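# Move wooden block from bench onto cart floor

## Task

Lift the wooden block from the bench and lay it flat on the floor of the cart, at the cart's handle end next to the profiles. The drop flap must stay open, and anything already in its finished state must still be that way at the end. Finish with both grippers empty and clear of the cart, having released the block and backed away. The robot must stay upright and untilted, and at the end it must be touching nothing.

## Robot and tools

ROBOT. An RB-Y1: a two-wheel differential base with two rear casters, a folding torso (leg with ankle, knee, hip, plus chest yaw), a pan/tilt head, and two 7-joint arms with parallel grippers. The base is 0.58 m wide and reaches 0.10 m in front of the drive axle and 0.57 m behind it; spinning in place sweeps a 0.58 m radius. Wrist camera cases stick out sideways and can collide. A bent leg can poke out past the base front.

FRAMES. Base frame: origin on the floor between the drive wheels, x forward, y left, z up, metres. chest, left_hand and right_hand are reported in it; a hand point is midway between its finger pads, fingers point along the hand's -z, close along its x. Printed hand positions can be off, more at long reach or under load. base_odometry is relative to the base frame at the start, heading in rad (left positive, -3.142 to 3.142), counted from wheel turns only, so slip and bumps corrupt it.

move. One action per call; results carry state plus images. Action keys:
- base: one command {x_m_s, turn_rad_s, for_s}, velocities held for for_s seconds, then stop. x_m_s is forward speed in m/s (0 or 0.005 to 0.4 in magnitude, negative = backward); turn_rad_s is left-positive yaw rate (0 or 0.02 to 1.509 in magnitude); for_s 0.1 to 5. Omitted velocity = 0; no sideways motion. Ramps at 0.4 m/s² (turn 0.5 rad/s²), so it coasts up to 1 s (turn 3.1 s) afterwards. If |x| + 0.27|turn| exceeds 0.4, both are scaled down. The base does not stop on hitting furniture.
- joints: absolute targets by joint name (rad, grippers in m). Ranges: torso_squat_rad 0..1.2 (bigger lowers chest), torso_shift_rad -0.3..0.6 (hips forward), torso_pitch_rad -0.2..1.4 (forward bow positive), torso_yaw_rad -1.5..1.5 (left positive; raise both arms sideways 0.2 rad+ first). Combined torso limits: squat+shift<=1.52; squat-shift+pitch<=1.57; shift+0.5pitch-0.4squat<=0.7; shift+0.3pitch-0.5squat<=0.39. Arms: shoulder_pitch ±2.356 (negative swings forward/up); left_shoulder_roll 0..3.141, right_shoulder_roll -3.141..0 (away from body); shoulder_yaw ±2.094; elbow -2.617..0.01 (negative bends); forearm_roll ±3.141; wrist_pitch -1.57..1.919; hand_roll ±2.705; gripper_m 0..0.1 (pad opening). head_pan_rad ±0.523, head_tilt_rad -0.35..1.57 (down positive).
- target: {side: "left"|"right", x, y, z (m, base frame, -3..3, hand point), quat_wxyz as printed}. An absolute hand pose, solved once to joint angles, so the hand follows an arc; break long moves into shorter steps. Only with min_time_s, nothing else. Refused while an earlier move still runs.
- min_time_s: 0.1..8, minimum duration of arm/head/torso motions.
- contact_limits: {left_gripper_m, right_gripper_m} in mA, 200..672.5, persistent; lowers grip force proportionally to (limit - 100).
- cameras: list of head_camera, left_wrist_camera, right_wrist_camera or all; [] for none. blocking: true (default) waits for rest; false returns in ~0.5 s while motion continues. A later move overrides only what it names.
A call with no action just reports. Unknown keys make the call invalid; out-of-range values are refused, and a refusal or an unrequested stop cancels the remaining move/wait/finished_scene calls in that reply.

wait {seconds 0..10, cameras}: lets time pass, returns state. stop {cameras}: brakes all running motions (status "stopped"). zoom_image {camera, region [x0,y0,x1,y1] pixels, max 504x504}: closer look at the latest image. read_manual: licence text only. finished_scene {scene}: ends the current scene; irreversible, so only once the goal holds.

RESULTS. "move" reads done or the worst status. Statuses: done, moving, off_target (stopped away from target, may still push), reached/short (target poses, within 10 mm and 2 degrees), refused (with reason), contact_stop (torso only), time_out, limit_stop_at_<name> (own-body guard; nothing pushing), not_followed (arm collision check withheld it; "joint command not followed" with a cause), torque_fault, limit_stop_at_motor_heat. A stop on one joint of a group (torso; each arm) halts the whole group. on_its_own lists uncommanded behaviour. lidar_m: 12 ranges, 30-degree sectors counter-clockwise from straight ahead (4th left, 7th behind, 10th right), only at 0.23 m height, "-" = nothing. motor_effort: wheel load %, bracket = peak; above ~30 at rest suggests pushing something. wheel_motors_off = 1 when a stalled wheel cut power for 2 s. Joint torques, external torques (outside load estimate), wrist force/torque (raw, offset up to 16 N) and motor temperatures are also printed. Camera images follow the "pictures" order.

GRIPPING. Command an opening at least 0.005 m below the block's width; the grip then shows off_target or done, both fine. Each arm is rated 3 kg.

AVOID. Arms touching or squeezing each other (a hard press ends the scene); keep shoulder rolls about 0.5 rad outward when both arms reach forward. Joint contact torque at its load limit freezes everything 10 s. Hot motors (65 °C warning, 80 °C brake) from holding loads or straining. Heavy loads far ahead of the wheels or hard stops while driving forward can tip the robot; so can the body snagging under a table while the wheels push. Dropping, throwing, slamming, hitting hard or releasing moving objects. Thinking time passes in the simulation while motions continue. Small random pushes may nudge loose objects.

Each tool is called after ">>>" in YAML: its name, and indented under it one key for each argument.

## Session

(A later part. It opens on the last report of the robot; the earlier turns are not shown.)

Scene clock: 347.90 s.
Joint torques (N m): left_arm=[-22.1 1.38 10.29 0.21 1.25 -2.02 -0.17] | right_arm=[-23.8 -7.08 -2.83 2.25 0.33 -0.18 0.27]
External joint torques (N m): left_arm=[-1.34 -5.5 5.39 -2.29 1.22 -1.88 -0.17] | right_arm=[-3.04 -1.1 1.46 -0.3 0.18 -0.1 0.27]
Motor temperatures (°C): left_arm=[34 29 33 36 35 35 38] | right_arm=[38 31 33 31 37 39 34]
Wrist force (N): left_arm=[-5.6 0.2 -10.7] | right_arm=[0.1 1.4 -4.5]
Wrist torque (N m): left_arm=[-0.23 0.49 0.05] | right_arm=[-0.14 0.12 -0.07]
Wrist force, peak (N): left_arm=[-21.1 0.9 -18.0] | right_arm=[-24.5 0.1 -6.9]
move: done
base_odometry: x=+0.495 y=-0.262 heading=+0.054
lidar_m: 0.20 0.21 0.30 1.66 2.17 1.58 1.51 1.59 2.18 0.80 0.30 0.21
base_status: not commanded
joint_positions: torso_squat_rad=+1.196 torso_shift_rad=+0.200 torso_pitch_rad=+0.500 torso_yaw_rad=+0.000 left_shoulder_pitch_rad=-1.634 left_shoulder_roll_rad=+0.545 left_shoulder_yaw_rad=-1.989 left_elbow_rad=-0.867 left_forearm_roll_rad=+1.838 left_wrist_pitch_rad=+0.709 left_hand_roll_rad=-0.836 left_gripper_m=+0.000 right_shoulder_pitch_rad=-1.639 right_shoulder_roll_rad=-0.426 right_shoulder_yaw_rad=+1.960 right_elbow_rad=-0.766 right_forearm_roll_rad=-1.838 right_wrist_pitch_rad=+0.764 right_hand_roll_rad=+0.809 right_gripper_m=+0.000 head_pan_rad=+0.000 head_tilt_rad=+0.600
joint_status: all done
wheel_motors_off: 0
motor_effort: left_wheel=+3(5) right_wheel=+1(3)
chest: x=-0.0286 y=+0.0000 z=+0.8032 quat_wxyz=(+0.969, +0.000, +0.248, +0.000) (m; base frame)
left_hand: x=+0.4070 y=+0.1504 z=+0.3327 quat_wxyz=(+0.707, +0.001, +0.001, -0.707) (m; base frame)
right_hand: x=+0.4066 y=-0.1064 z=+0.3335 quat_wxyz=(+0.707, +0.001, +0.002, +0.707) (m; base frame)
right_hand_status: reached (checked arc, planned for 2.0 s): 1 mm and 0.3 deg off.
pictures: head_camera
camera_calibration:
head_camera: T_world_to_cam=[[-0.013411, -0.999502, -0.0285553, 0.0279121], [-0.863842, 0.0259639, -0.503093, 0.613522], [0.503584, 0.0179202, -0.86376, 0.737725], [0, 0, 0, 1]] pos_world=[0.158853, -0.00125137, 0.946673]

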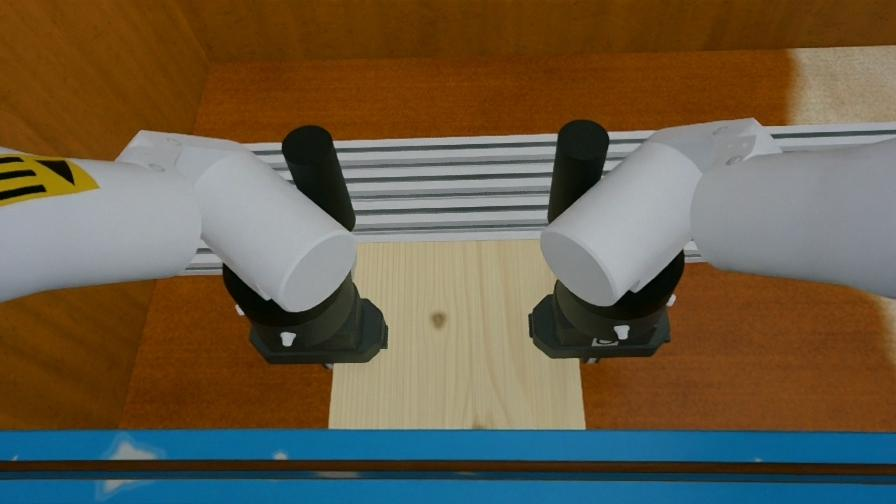

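>>> move:
  target: {"side":"right","x":0.407,"y":-0.135,"z":0.336,"quat_wxyz":[0.7071,0,0,0.7071]}
  min_time_s: 1.5
  cameras: []

>>> move:
  target: {"side":"left","x":0.407,"y":0.172,"z":0.336,"quat_wxyz":[0.7071,0,0,-0.7071]}
  min_time_s: 1.5
  cameras: ["left_wrist_camera","right_wrist_camera","head_camera"]

>>> move:
  joints: {"torso_squat_rad":0.9}
  min_time_s: 3
  cameras: ["head_camera","left_wrist_camera","right_wrist_camera"]

Scene clock: 351.87 s.
Joint torques (N m): left_arm=[-22.01 1.6 10.35 0.1 1.24 -1.92 -0.16] | right_arm=[-23.9 -7.4 -2.85 2.15 0.34 -0.24 -0.48]
External joint torques (N m): left_arm=[-1.25 -5.29 5.45 -2.4 1.21 -1.78 -0.16] | right_arm=[-3.33 -0.71 1.74 -0.3 0.2 -0.15 -0.48]
Motor temperatures (°C): left_arm=[33 29 33 36 35 35 38] | right_arm=[38 31 33 31 37 38 34]
Wrist force (N): left_arm=[-6.1 0.4 -11.3] | right_arm=[-0.1 1.9 -4.8]
Wrist torque (N m): left_arm=[-0.24 0.43 0.06] | right_arm=[-0.20 0.07 -0.07]
Wrist force, peak (N): left_arm=[-6.7 0.5 -11.8] | right_arm=[-1.1 1.6 -5.2]
move: done
base_odometry: x=+0.495 y=-0.262 heading=+0.054
lidar_m: 0.19 0.21 0.30 1.65 2.17 1.58 1.51 1.61 2.20 0.80 0.30 0.21
base_status: not commanded
joint_positions: torso_squat_rad=+1.196 torso_shift_rad=+0.200 torso_pitch_rad=+0.500 torso_yaw_rad=+0.000 left_shoulder_pitch_rad=-1.634 left_shoulder_roll_rad=+0.545 left_shoulder_yaw_rad=-1.989 left_elbow_rad=-0.867 left_forearm_roll_rad=+1.838 left_wrist_pitch_rad=+0.709 left_hand_roll_rad=-0.836 left_gripper_m=+0.000 right_shoulder_pitch_rad=-1.643 right_shoulder_roll_rad=-0.520 right_shoulder_yaw_rad=+1.975 right_elbow_rad=-0.863 right_forearm_roll_rad=-1.822 right_wrist_pitch_rad=+0.727 right_hand_roll_rad=+0.808 right_gripper_m=+0.000 head_pan_rad=+0.000 head_tilt_rad=+0.600
joint_status: all done
wheel_motors_off: 0
motor_effort: left_wheel=+4(5) right_wheel=+1(2)
chest: x=-0.0286 y=+0.0000 z=+0.8032 quat_wxyz=(+0.969, +0.000, +0.248, +0.000) (m; base frame)
left_hand: x=+0.4070 y=+0.1504 z=+0.3327 quat_wxyz=(+0.707, +0.001, +0.001, -0.707) (m; base frame)
right_hand: x=+0.4066 y=-0.1348 z=+0.3358 quat_wxyz=(+0.707, +0.001, +0.000, +0.707) (m; base frame)
right_hand_status: reached (checked arc, planned for 1.5 s): 0 mm and 0.1 deg off.
pictures: none
No camera images: "cameras" was empty.

Scene clock: 353.70 s.
Joint torques (N m): left_arm=[-17.7 6.71 4.91 1.49 0.25 -0.67 -0.31] | right_arm=[-23.48 -7.32 -2.99 2.18 0.28 -0.32 -0.29]
External joint torques (N m): left_arm=[2.88 -0.67 -0.1 -0.98 0.21 -0.53 -0.31] | right_arm=[-2.91 -0.63 1.6 -0.27 0.14 -0.24 -0.29]
Motor temperatures (°C): left_arm=[33 29 33 36 35 34 38] | right_arm=[37 31 33 31 37 38 34]
Wrist force (N): left_arm=[0.7 0.0 -7.3] | right_arm=[-0.2 1.6 -4.7]
Wrist torque (N m): left_arm=[-0.12 0.18 0.08] | right_arm=[-0.22 0.08 -0.09]
Wrist force, peak (N): left_arm=[-7.1 0.0 -11.4] | right_arm=[-0.4 1.5 -5.2]
move: done
base_odometry: x=+0.495 y=-0.262 heading=+0.054
lidar_m: 0.20 0.21 0.31 1.64 2.16 1.59 1.52 1.59 2.19 0.78 0.28 0.22
base_status: not commanded
joint_positions: torso_squat_rad=+1.196 torso_shift_rad=+0.200 torso_pitch_rad=+0.500 torso_yaw_rad=+0.000 left_shoulder_pitch_rad=-1.632 left_shoulder_roll_rad=+0.607 left_shoulder_yaw_rad=-1.991 left_elbow_rad=-0.912 left_forearm_roll_rad=+1.839 left_wrist_pitch_rad=+0.694 left_hand_roll_rad=-0.860 left_gripper_m=+0.000 right_shoulder_pitch_rad=-1.643 right_shoulder_roll_rad=-0.520 right_shoulder_yaw_rad=+1.975 right_elbow_rad=-0.863 right_forearm_roll_rad=-1.822 right_wrist_pitch_rad=+0.727 right_hand_roll_rad=+0.808 right_gripper_m=+0.000 head_pan_rad=+0.000 head_tilt_rad=+0.600
joint_status: all done
wheel_motors_off: 0
motor_effort: left_wheel=+4(4) right_wheel=+1(2)
chest: x=-0.0287 y=+0.0000 z=+0.8032 quat_wxyz=(+0.969, +0.000, +0.247, +0.000) (m; base frame)
left_hand: x=+0.4072 y=+0.1713 z=+0.3358 quat_wxyz=(+0.707, +0.000, +0.001, -0.707) (m; base frame)
left_hand_status: reached (checked arc, planned for 1.5 s): 1 mm and 0.1 deg off.
right_hand: x=+0.4067 y=-0.1348 z=+0.3358 quat_wxyz=(+0.707, +0.001, +0.000, +0.707) (m; base frame)
pictures: head_camera, left_wrist_camera, right_wrist_camera
camera_calibration:
head_camera: T_world_to_cam=[[-0.0134084, -0.999502, -0.0285544, 0.0279124], [-0.863798, 0.0259628, -0.503169, 0.61355], [0.50366, 0.0179185, -0.863716, 0.737808], [0, 0, 0, 1]] pos_world=[0.158753, -0.00125137, 0.946773]
left_wrist_camera: T_world_to_cam=[[0.0276321, -0.999565, -0.0103117, 0.162902], [-0.887091, -0.0292752, 0.460665, 0.240659], [-0.460766, -0.00358168, -0.887514, 0.55879], [0, 0, 0, 1]] pos_world=[0.466457, 0.171878, 0.38675]
right_wrist_camera: T_world_to_cam=[[0.0288995, -0.999221, -0.0268613, -0.138602], [-0.860487, -0.0385436, 0.508012, 0.201204], [-0.508651, 0.00843251, -0.860931, 0.569338], [0, 0, 0, 1]] pos_world=[0.466734, -0.13554, 0.384223]

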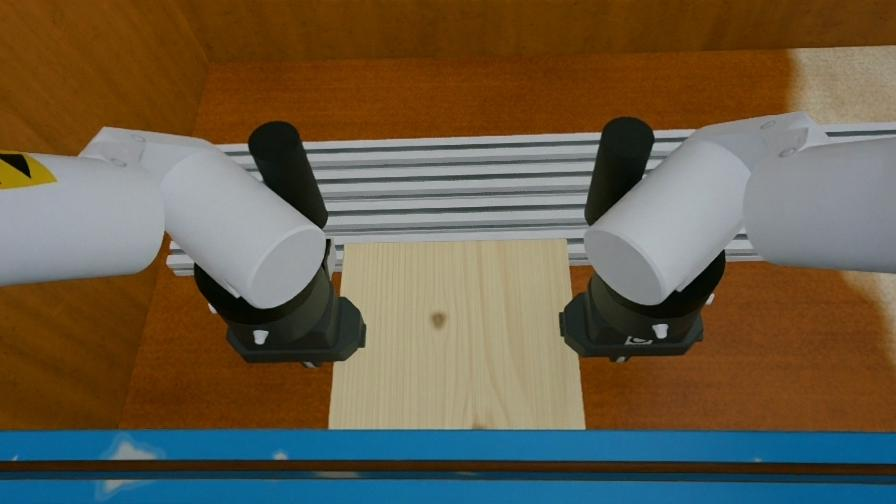

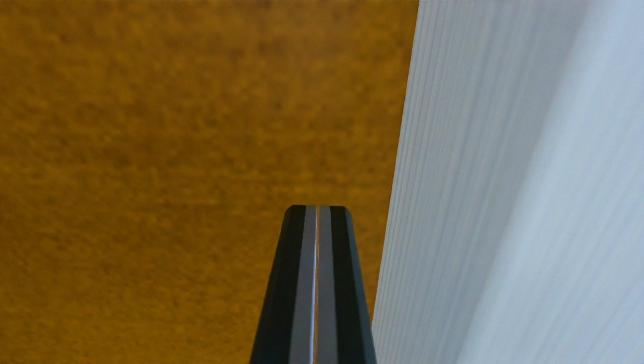

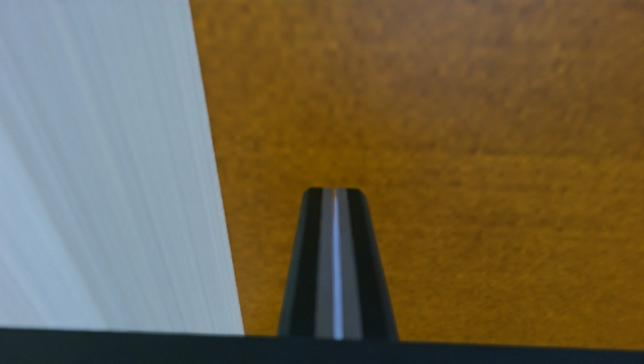

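Scene clock: 357.00 s.
Joint torques (N m): left_arm=[-17.72 6.82 5.1 1.59 0.35 -0.58 -0.39] | right_arm=[-23.51 -7.7 -2.96 2.25 0.33 -0.11 -0.31]
External joint torques (N m): left_arm=[2.85 -0.56 0.09 -0.88 0.31 -0.44 -0.39] | right_arm=[-2.94 -1.02 1.63 -0.2 0.18 -0.02 -0.31]
Motor temperatures (°C): left_arm=[33 29 33 36 35 34 38] | right_arm=[37 31 33 31 37 38 34]
Wrist force (N): left_arm=[0.8 0.5 -7.4] | right_arm=[-0.1 1.4 -4.5]
Wrist torque (N m): left_arm=[-0.22 0.20 0.09] | right_arm=[-0.16 0.07 -0.05]
Wrist force, peak (N): left_arm=[1.1 1.7 -8.5] | right_arm=[-0.7 1.5 -5.2]
move: done
base_odometry: x=+0.495 y=-0.262 heading=+0.054
lidar_m: 0.20 0.21 0.31 1.65 2.17 1.59 1.52 1.60 2.19 0.79 0.29 0.21
base_status: not commanded
joint_positions: torso_squat_rad=+0.900 torso_shift_rad=+0.200 torso_pitch_rad=+0.500 torso_yaw_rad=+0.000 left_shoulder_pitch_rad=-1.632 left_shoulder_roll_rad=+0.607 left_shoulder_yaw_rad=-1.991 left_elbow_rad=-0.912 left_forearm_roll_rad=+1.839 left_wrist_pitch_rad=+0.694 left_hand_roll_rad=-0.860 left_gripper_m=+0.000 right_shoulder_pitch_rad=-1.643 right_shoulder_roll_rad=-0.520 right_shoulder_yaw_rad=+1.975 right_elbow_rad=-0.863 right_forearm_roll_rad=-1.822 right_wrist_pitch_rad=+0.727 right_hand_roll_rad=+0.808 right_gripper_m=+0.000 head_pan_rad=+0.000 head_tilt_rad=+0.600
joint_status: all done
wheel_motors_off: 0
motor_effort: left_wheel=+3(4) right_wheel=-1(3)
chest: x=+0.0068 y=+0.0001 z=+0.9785 quat_wxyz=(+0.969, +0.000, +0.247, +0.000) (m; base frame)
left_hand: x=+0.4427 y=+0.1714 z=+0.5111 quat_wxyz=(+0.707, +0.000, +0.001, -0.707) (m; base frame)
right_hand: x=+0.4422 y=-0.1347 z=+0.5112 quat_wxyz=(+0.707, +0.001, +0.000, +0.707) (m; base frame)
pictures: head_camera, left_wrist_camera, right_wrist_camera
camera_calibration:
head_camera: T_world_to_cam=[[-0.0134046, -0.999502, -0.0285578, 0.0333971], [-0.863729, 0.0259636, -0.503287, 0.732539], [0.503777, 0.0179199, -0.863648, 0.871237], [0, 0, 0, 1]] pos_world=[0.194253, -0.00125137, 1.12207]
left_wrist_camera: T_world_to_cam=[[0.0276328, -0.999565, -0.0103121, 0.163729], [-0.887091, -0.0292759, 0.460665, 0.191397], [-0.460766, -0.00358168, -0.887514, 0.730728], [0, 0, 0, 1]] pos_world=[0.501957, 0.171878, 0.56205]
right_wrist_camera: T_world_to_cam=[[0.0290394, -0.999218, -0.0268237, -0.13501], [-0.860527, -0.0386441, 0.507937, 0.142746], [-0.508577, 0.00833236, -0.860976, 0.738291], [0, 0, 0, 1]] pos_world=[0.502235, -0.13554, 0.559523]

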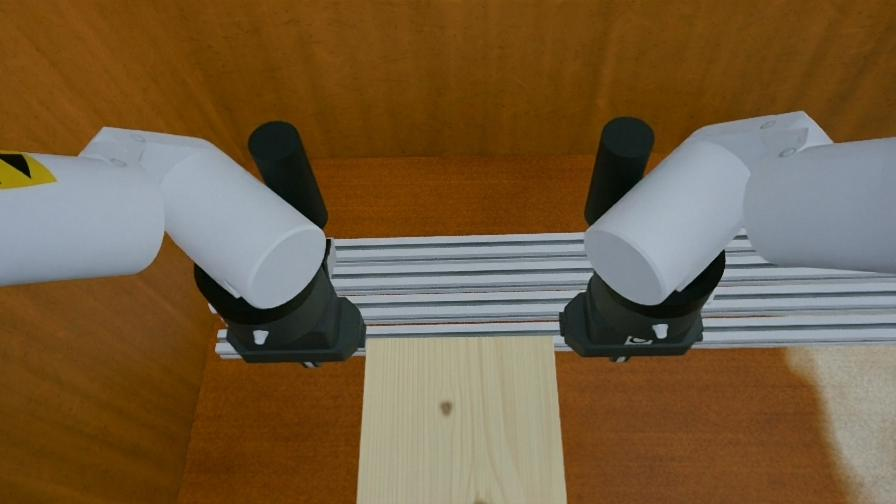

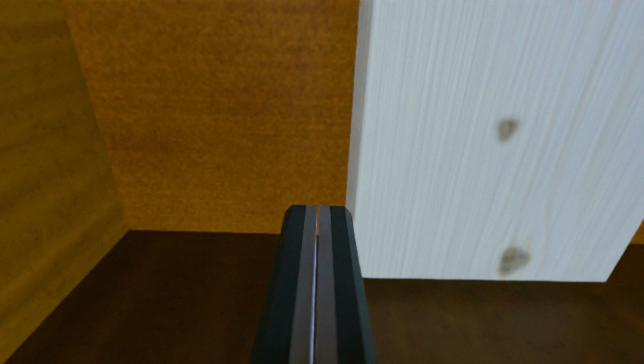

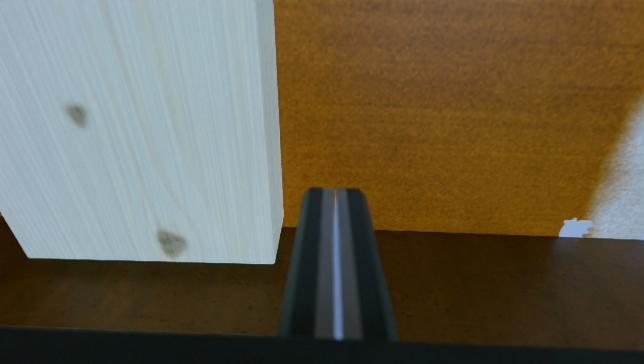

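>>> move:
  joints: {"torso_squat_rad":0.3}
  min_time_s: 3
  cameras: []

>>> move:
  joints: {"torso_squat_rad":0.05,"torso_shift_rad":0,"torso_pitch_rad":0.3}
  min_time_s: 2
  cameras: []

>>> move:
  base: {"x_m_s":-0.15,"for_s":3}
  cameras: ["head_camera"]

Scene clock: 361.47 s.
Joint torques (N m): left_arm=[-18.34 6.6 5.04 1.83 0.32 -0.56 -0.39] | right_arm=[-22.91 -7.79 -3.26 2.26 0.38 -0.28 -0.29]
External joint torques (N m): left_arm=[2.24 -0.78 0.03 -0.64 0.29 -0.41 -0.39] | right_arm=[-2.34 -1.1 1.33 -0.19 0.23 -0.19 -0.29]
Motor temperatures (°C): left_arm=[33 29 33 36 35 34 38] | right_arm=[37 31 33 31 36 38 34]
Wrist force (N): left_arm=[0.9 0.7 -8.0] | right_arm=[-0.2 1.5 -5.0]
Wrist torque (N m): left_arm=[-0.25 0.24 0.06] | right_arm=[-0.19 0.07 -0.11]
Wrist force, peak (N): left_arm=[0.9 0.6 -8.6] | right_arm=[-0.3 1.9 -5.5]
move: done
base_odometry: x=+0.495 y=-0.262 heading=+0.054
lidar_m: 0.19 0.21 0.29 1.64 2.17 1.58 1.52 1.60 2.19 0.79 0.30 0.20
base_status: not commanded
joint_positions: torso_squat_rad=+0.300 torso_shift_rad=+0.200 torso_pitch_rad=+0.500 torso_yaw_rad=+0.000 left_shoulder_pitch_rad=-1.632 left_shoulder_roll_rad=+0.607 left_shoulder_yaw_rad=-1.991 left_elbow_rad=-0.913 left_forearm_roll_rad=+1.839 left_wrist_pitch_rad=+0.694 left_hand_roll_rad=-0.860 left_gripper_m=+0.000 right_shoulder_pitch_rad=-1.643 right_shoulder_roll_rad=-0.520 right_shoulder_yaw_rad=+1.975 right_elbow_rad=-0.863 right_forearm_roll_rad=-1.822 right_wrist_pitch_rad=+0.727 right_hand_roll_rad=+0.808 right_gripper_m=+0.000 head_pan_rad=+0.000 head_tilt_rad=+0.600
joint_status: all done
wheel_motors_off: 0
motor_effort: left_wheel=+3(4) right_wheel=-1(3)
chest: x=+0.0532 y=+0.0001 z=+1.2074 quat_wxyz=(+0.969, +0.000, +0.247, +0.000) (m; base frame)
left_hand: x=+0.4891 y=+0.1714 z=+0.7400 quat_wxyz=(+0.707, +0.000, +0.001, -0.707) (m; base frame)
right_hand: x=+0.4886 y=-0.1347 z=+0.7402 quat_wxyz=(+0.707, +0.001, +0.000, +0.707) (m; base frame)
pictures: none
No camera images: "cameras" was empty.

Scene clock: 363.77 s.
Joint torques (N m): left_arm=[-20.42 7.51 5.7 3.48 0.13 -0.75 -0.32] | right_arm=[-24.85 -8.64 -3.7 3.91 0.36 -0.4 -0.36]
External joint torques (N m): left_arm=[2.69 -0.83 0.09 -0.47 0.24 -0.31 -0.32] | right_arm=[-1.91 -0.73 1.34 0.06 0.03 -0.04 -0.36]
Motor temperatures (°C): left_arm=[33 29 33 36 35 34 38] | right_arm=[37 31 33 31 36 38 34]
Wrist force (N): left_arm=[0.8 -1.1 -7.5] | right_arm=[-0.2 2.2 -4.7]
Wrist torque (N m): left_arm=[-0.07 0.15 0.06] | right_arm=[-0.19 0.06 -0.05]
Wrist force, peak (N): left_arm=[0.4 -0.1 -8.3] | right_arm=[-0.1 3.0 -5.3]
move: done
base_odometry: x=+0.495 y=-0.262 heading=+0.054
lidar_m: 0.20 0.21 0.30 1.63 2.17 1.58 1.52 1.60 2.18 0.79 0.28 0.21
base_status: not commanded
joint_positions: torso_squat_rad=+0.050 torso_shift_rad=+0.000 torso_pitch_rad=+0.300 torso_yaw_rad=+0.000 left_shoulder_pitch_rad=-1.632 left_shoulder_roll_rad=+0.607 left_shoulder_yaw_rad=-1.991 left_elbow_rad=-0.913 left_forearm_roll_rad=+1.839 left_wrist_pitch_rad=+0.694 left_hand_roll_rad=-0.860 left_gripper_m=+0.000 right_shoulder_pitch_rad=-1.643 right_shoulder_roll_rad=-0.520 right_shoulder_yaw_rad=+1.975 right_elbow_rad=-0.863 right_forearm_roll_rad=-1.822 right_wrist_pitch_rad=+0.727 right_hand_roll_rad=+0.808 right_gripper_m=+0.000 head_pan_rad=+0.000 head_tilt_rad=+0.600
joint_status: all done
wheel_motors_off: 0
motor_effort: left_wheel=+4(5) right_wheel=-1(4)
chest: x=-0.1366 y=+0.0001 z=+1.2752 quat_wxyz=(+0.989, +0.000, +0.149, +0.000) (m; base frame)
left_hand: x=+0.3835 y=+0.1715 z=+0.9039 quat_wxyz=(+0.704, +0.071, -0.070, -0.703) (m; base frame)
right_hand: x=+0.3831 y=-0.1347 z=+0.9040 quat_wxyz=(+0.704, -0.070, -0.070, +0.704) (m; base frame)
pictures: none
No camera images: "cameras" was empty.

Scene clock: 367.60 s.
Joint torques (N m): left_arm=[-20.53 7.13 5.82 3.68 0.11 -0.62 -0.38] | right_arm=[-24.9 -8.45 -3.73 4.31 0.38 -0.52 -0.36]
External joint torques (N m): left_arm=[2.58 -1.21 0.2 -0.27 0.22 -0.18 -0.38] | right_arm=[-1.96 -0.55 1.31 0.46 0.06 -0.16 -0.36]
Motor temperatures (°C): left_arm=[33 29 33 36 35 34 38] | right_arm=[37 31 32 31 36 38 34]
Wrist force (N): left_arm=[0.9 -0.7 -7.3] | right_arm=[-0.7 2.3 -4.3]
Wrist torque (N m): left_arm=[-0.15 0.21 0.08] | right_arm=[-0.19 0.04 -0.05]
Wrist force, peak (N): left_arm=[0.8 -0.3 -8.4] | right_arm=[0.2 2.6 -5.4]
move: done
base_odometry: x=+0.046 y=-0.287 heading=+0.055
lidar_m: 0.65 0.69 1.81 4.20 1.54 1.13 1.06 1.13 1.54 4.25 0.93 0.69
base_status: done (sent for 3 of 3 s)
joint_positions: torso_squat_rad=+0.050 torso_shift_rad=+0.000 torso_pitch_rad=+0.300 torso_yaw_rad=+0.000 left_shoulder_pitch_rad=-1.632 left_shoulder_roll_rad=+0.607 left_shoulder_yaw_rad=-1.991 left_elbow_rad=-0.913 left_forearm_roll_rad=+1.839 left_wrist_pitch_rad=+0.694 left_hand_roll_rad=-0.860 left_gripper_m=+0.000 right_shoulder_pitch_rad=-1.644 right_shoulder_roll_rad=-0.520 right_shoulder_yaw_rad=+1.975 right_elbow_rad=-0.863 right_forearm_roll_rad=-1.822 right_wrist_pitch_rad=+0.727 right_hand_roll_rad=+0.808 right_gripper_m=+0.000 head_pan_rad=+0.000 head_tilt_rad=+0.600
joint_status: not commanded
wheel_motors_off: 0
motor_effort: left_wheel=+10(45) right_wheel=-11(26)
chest: x=-0.1366 y=+0.0001 z=+1.2752 quat_wxyz=(+0.989, +0.000, +0.149, +0.000) (m; base frame)
left_hand: x=+0.3835 y=+0.1715 z=+0.9038 quat_wxyz=(+0.704, +0.070, -0.069, -0.703) (m; base frame)
right_hand: x=+0.3831 y=-0.1347 z=+0.9039 quat_wxyz=(+0.704, -0.070, -0.070, +0.704) (m; base frame)
pictures: head_camera
camera_calibration:
head_camera: T_world_to_cam=[[-0.00746011, -0.999502, -0.0306489, 0.0434268], [-0.746481, 0.0259602, -0.6649, 0.980143], [0.665365, 0.0179186, -0.746303, 1.07217], [0, 0, 0, 1]] pos_world=[0.0185965, -0.00125137, 1.45319]

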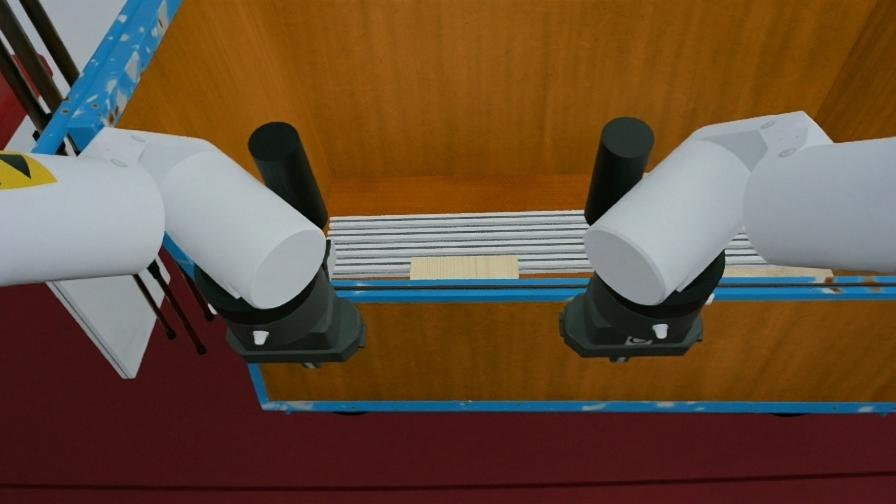

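>>> finished_scene:
  scene: 1

The scene is finished: the task was done.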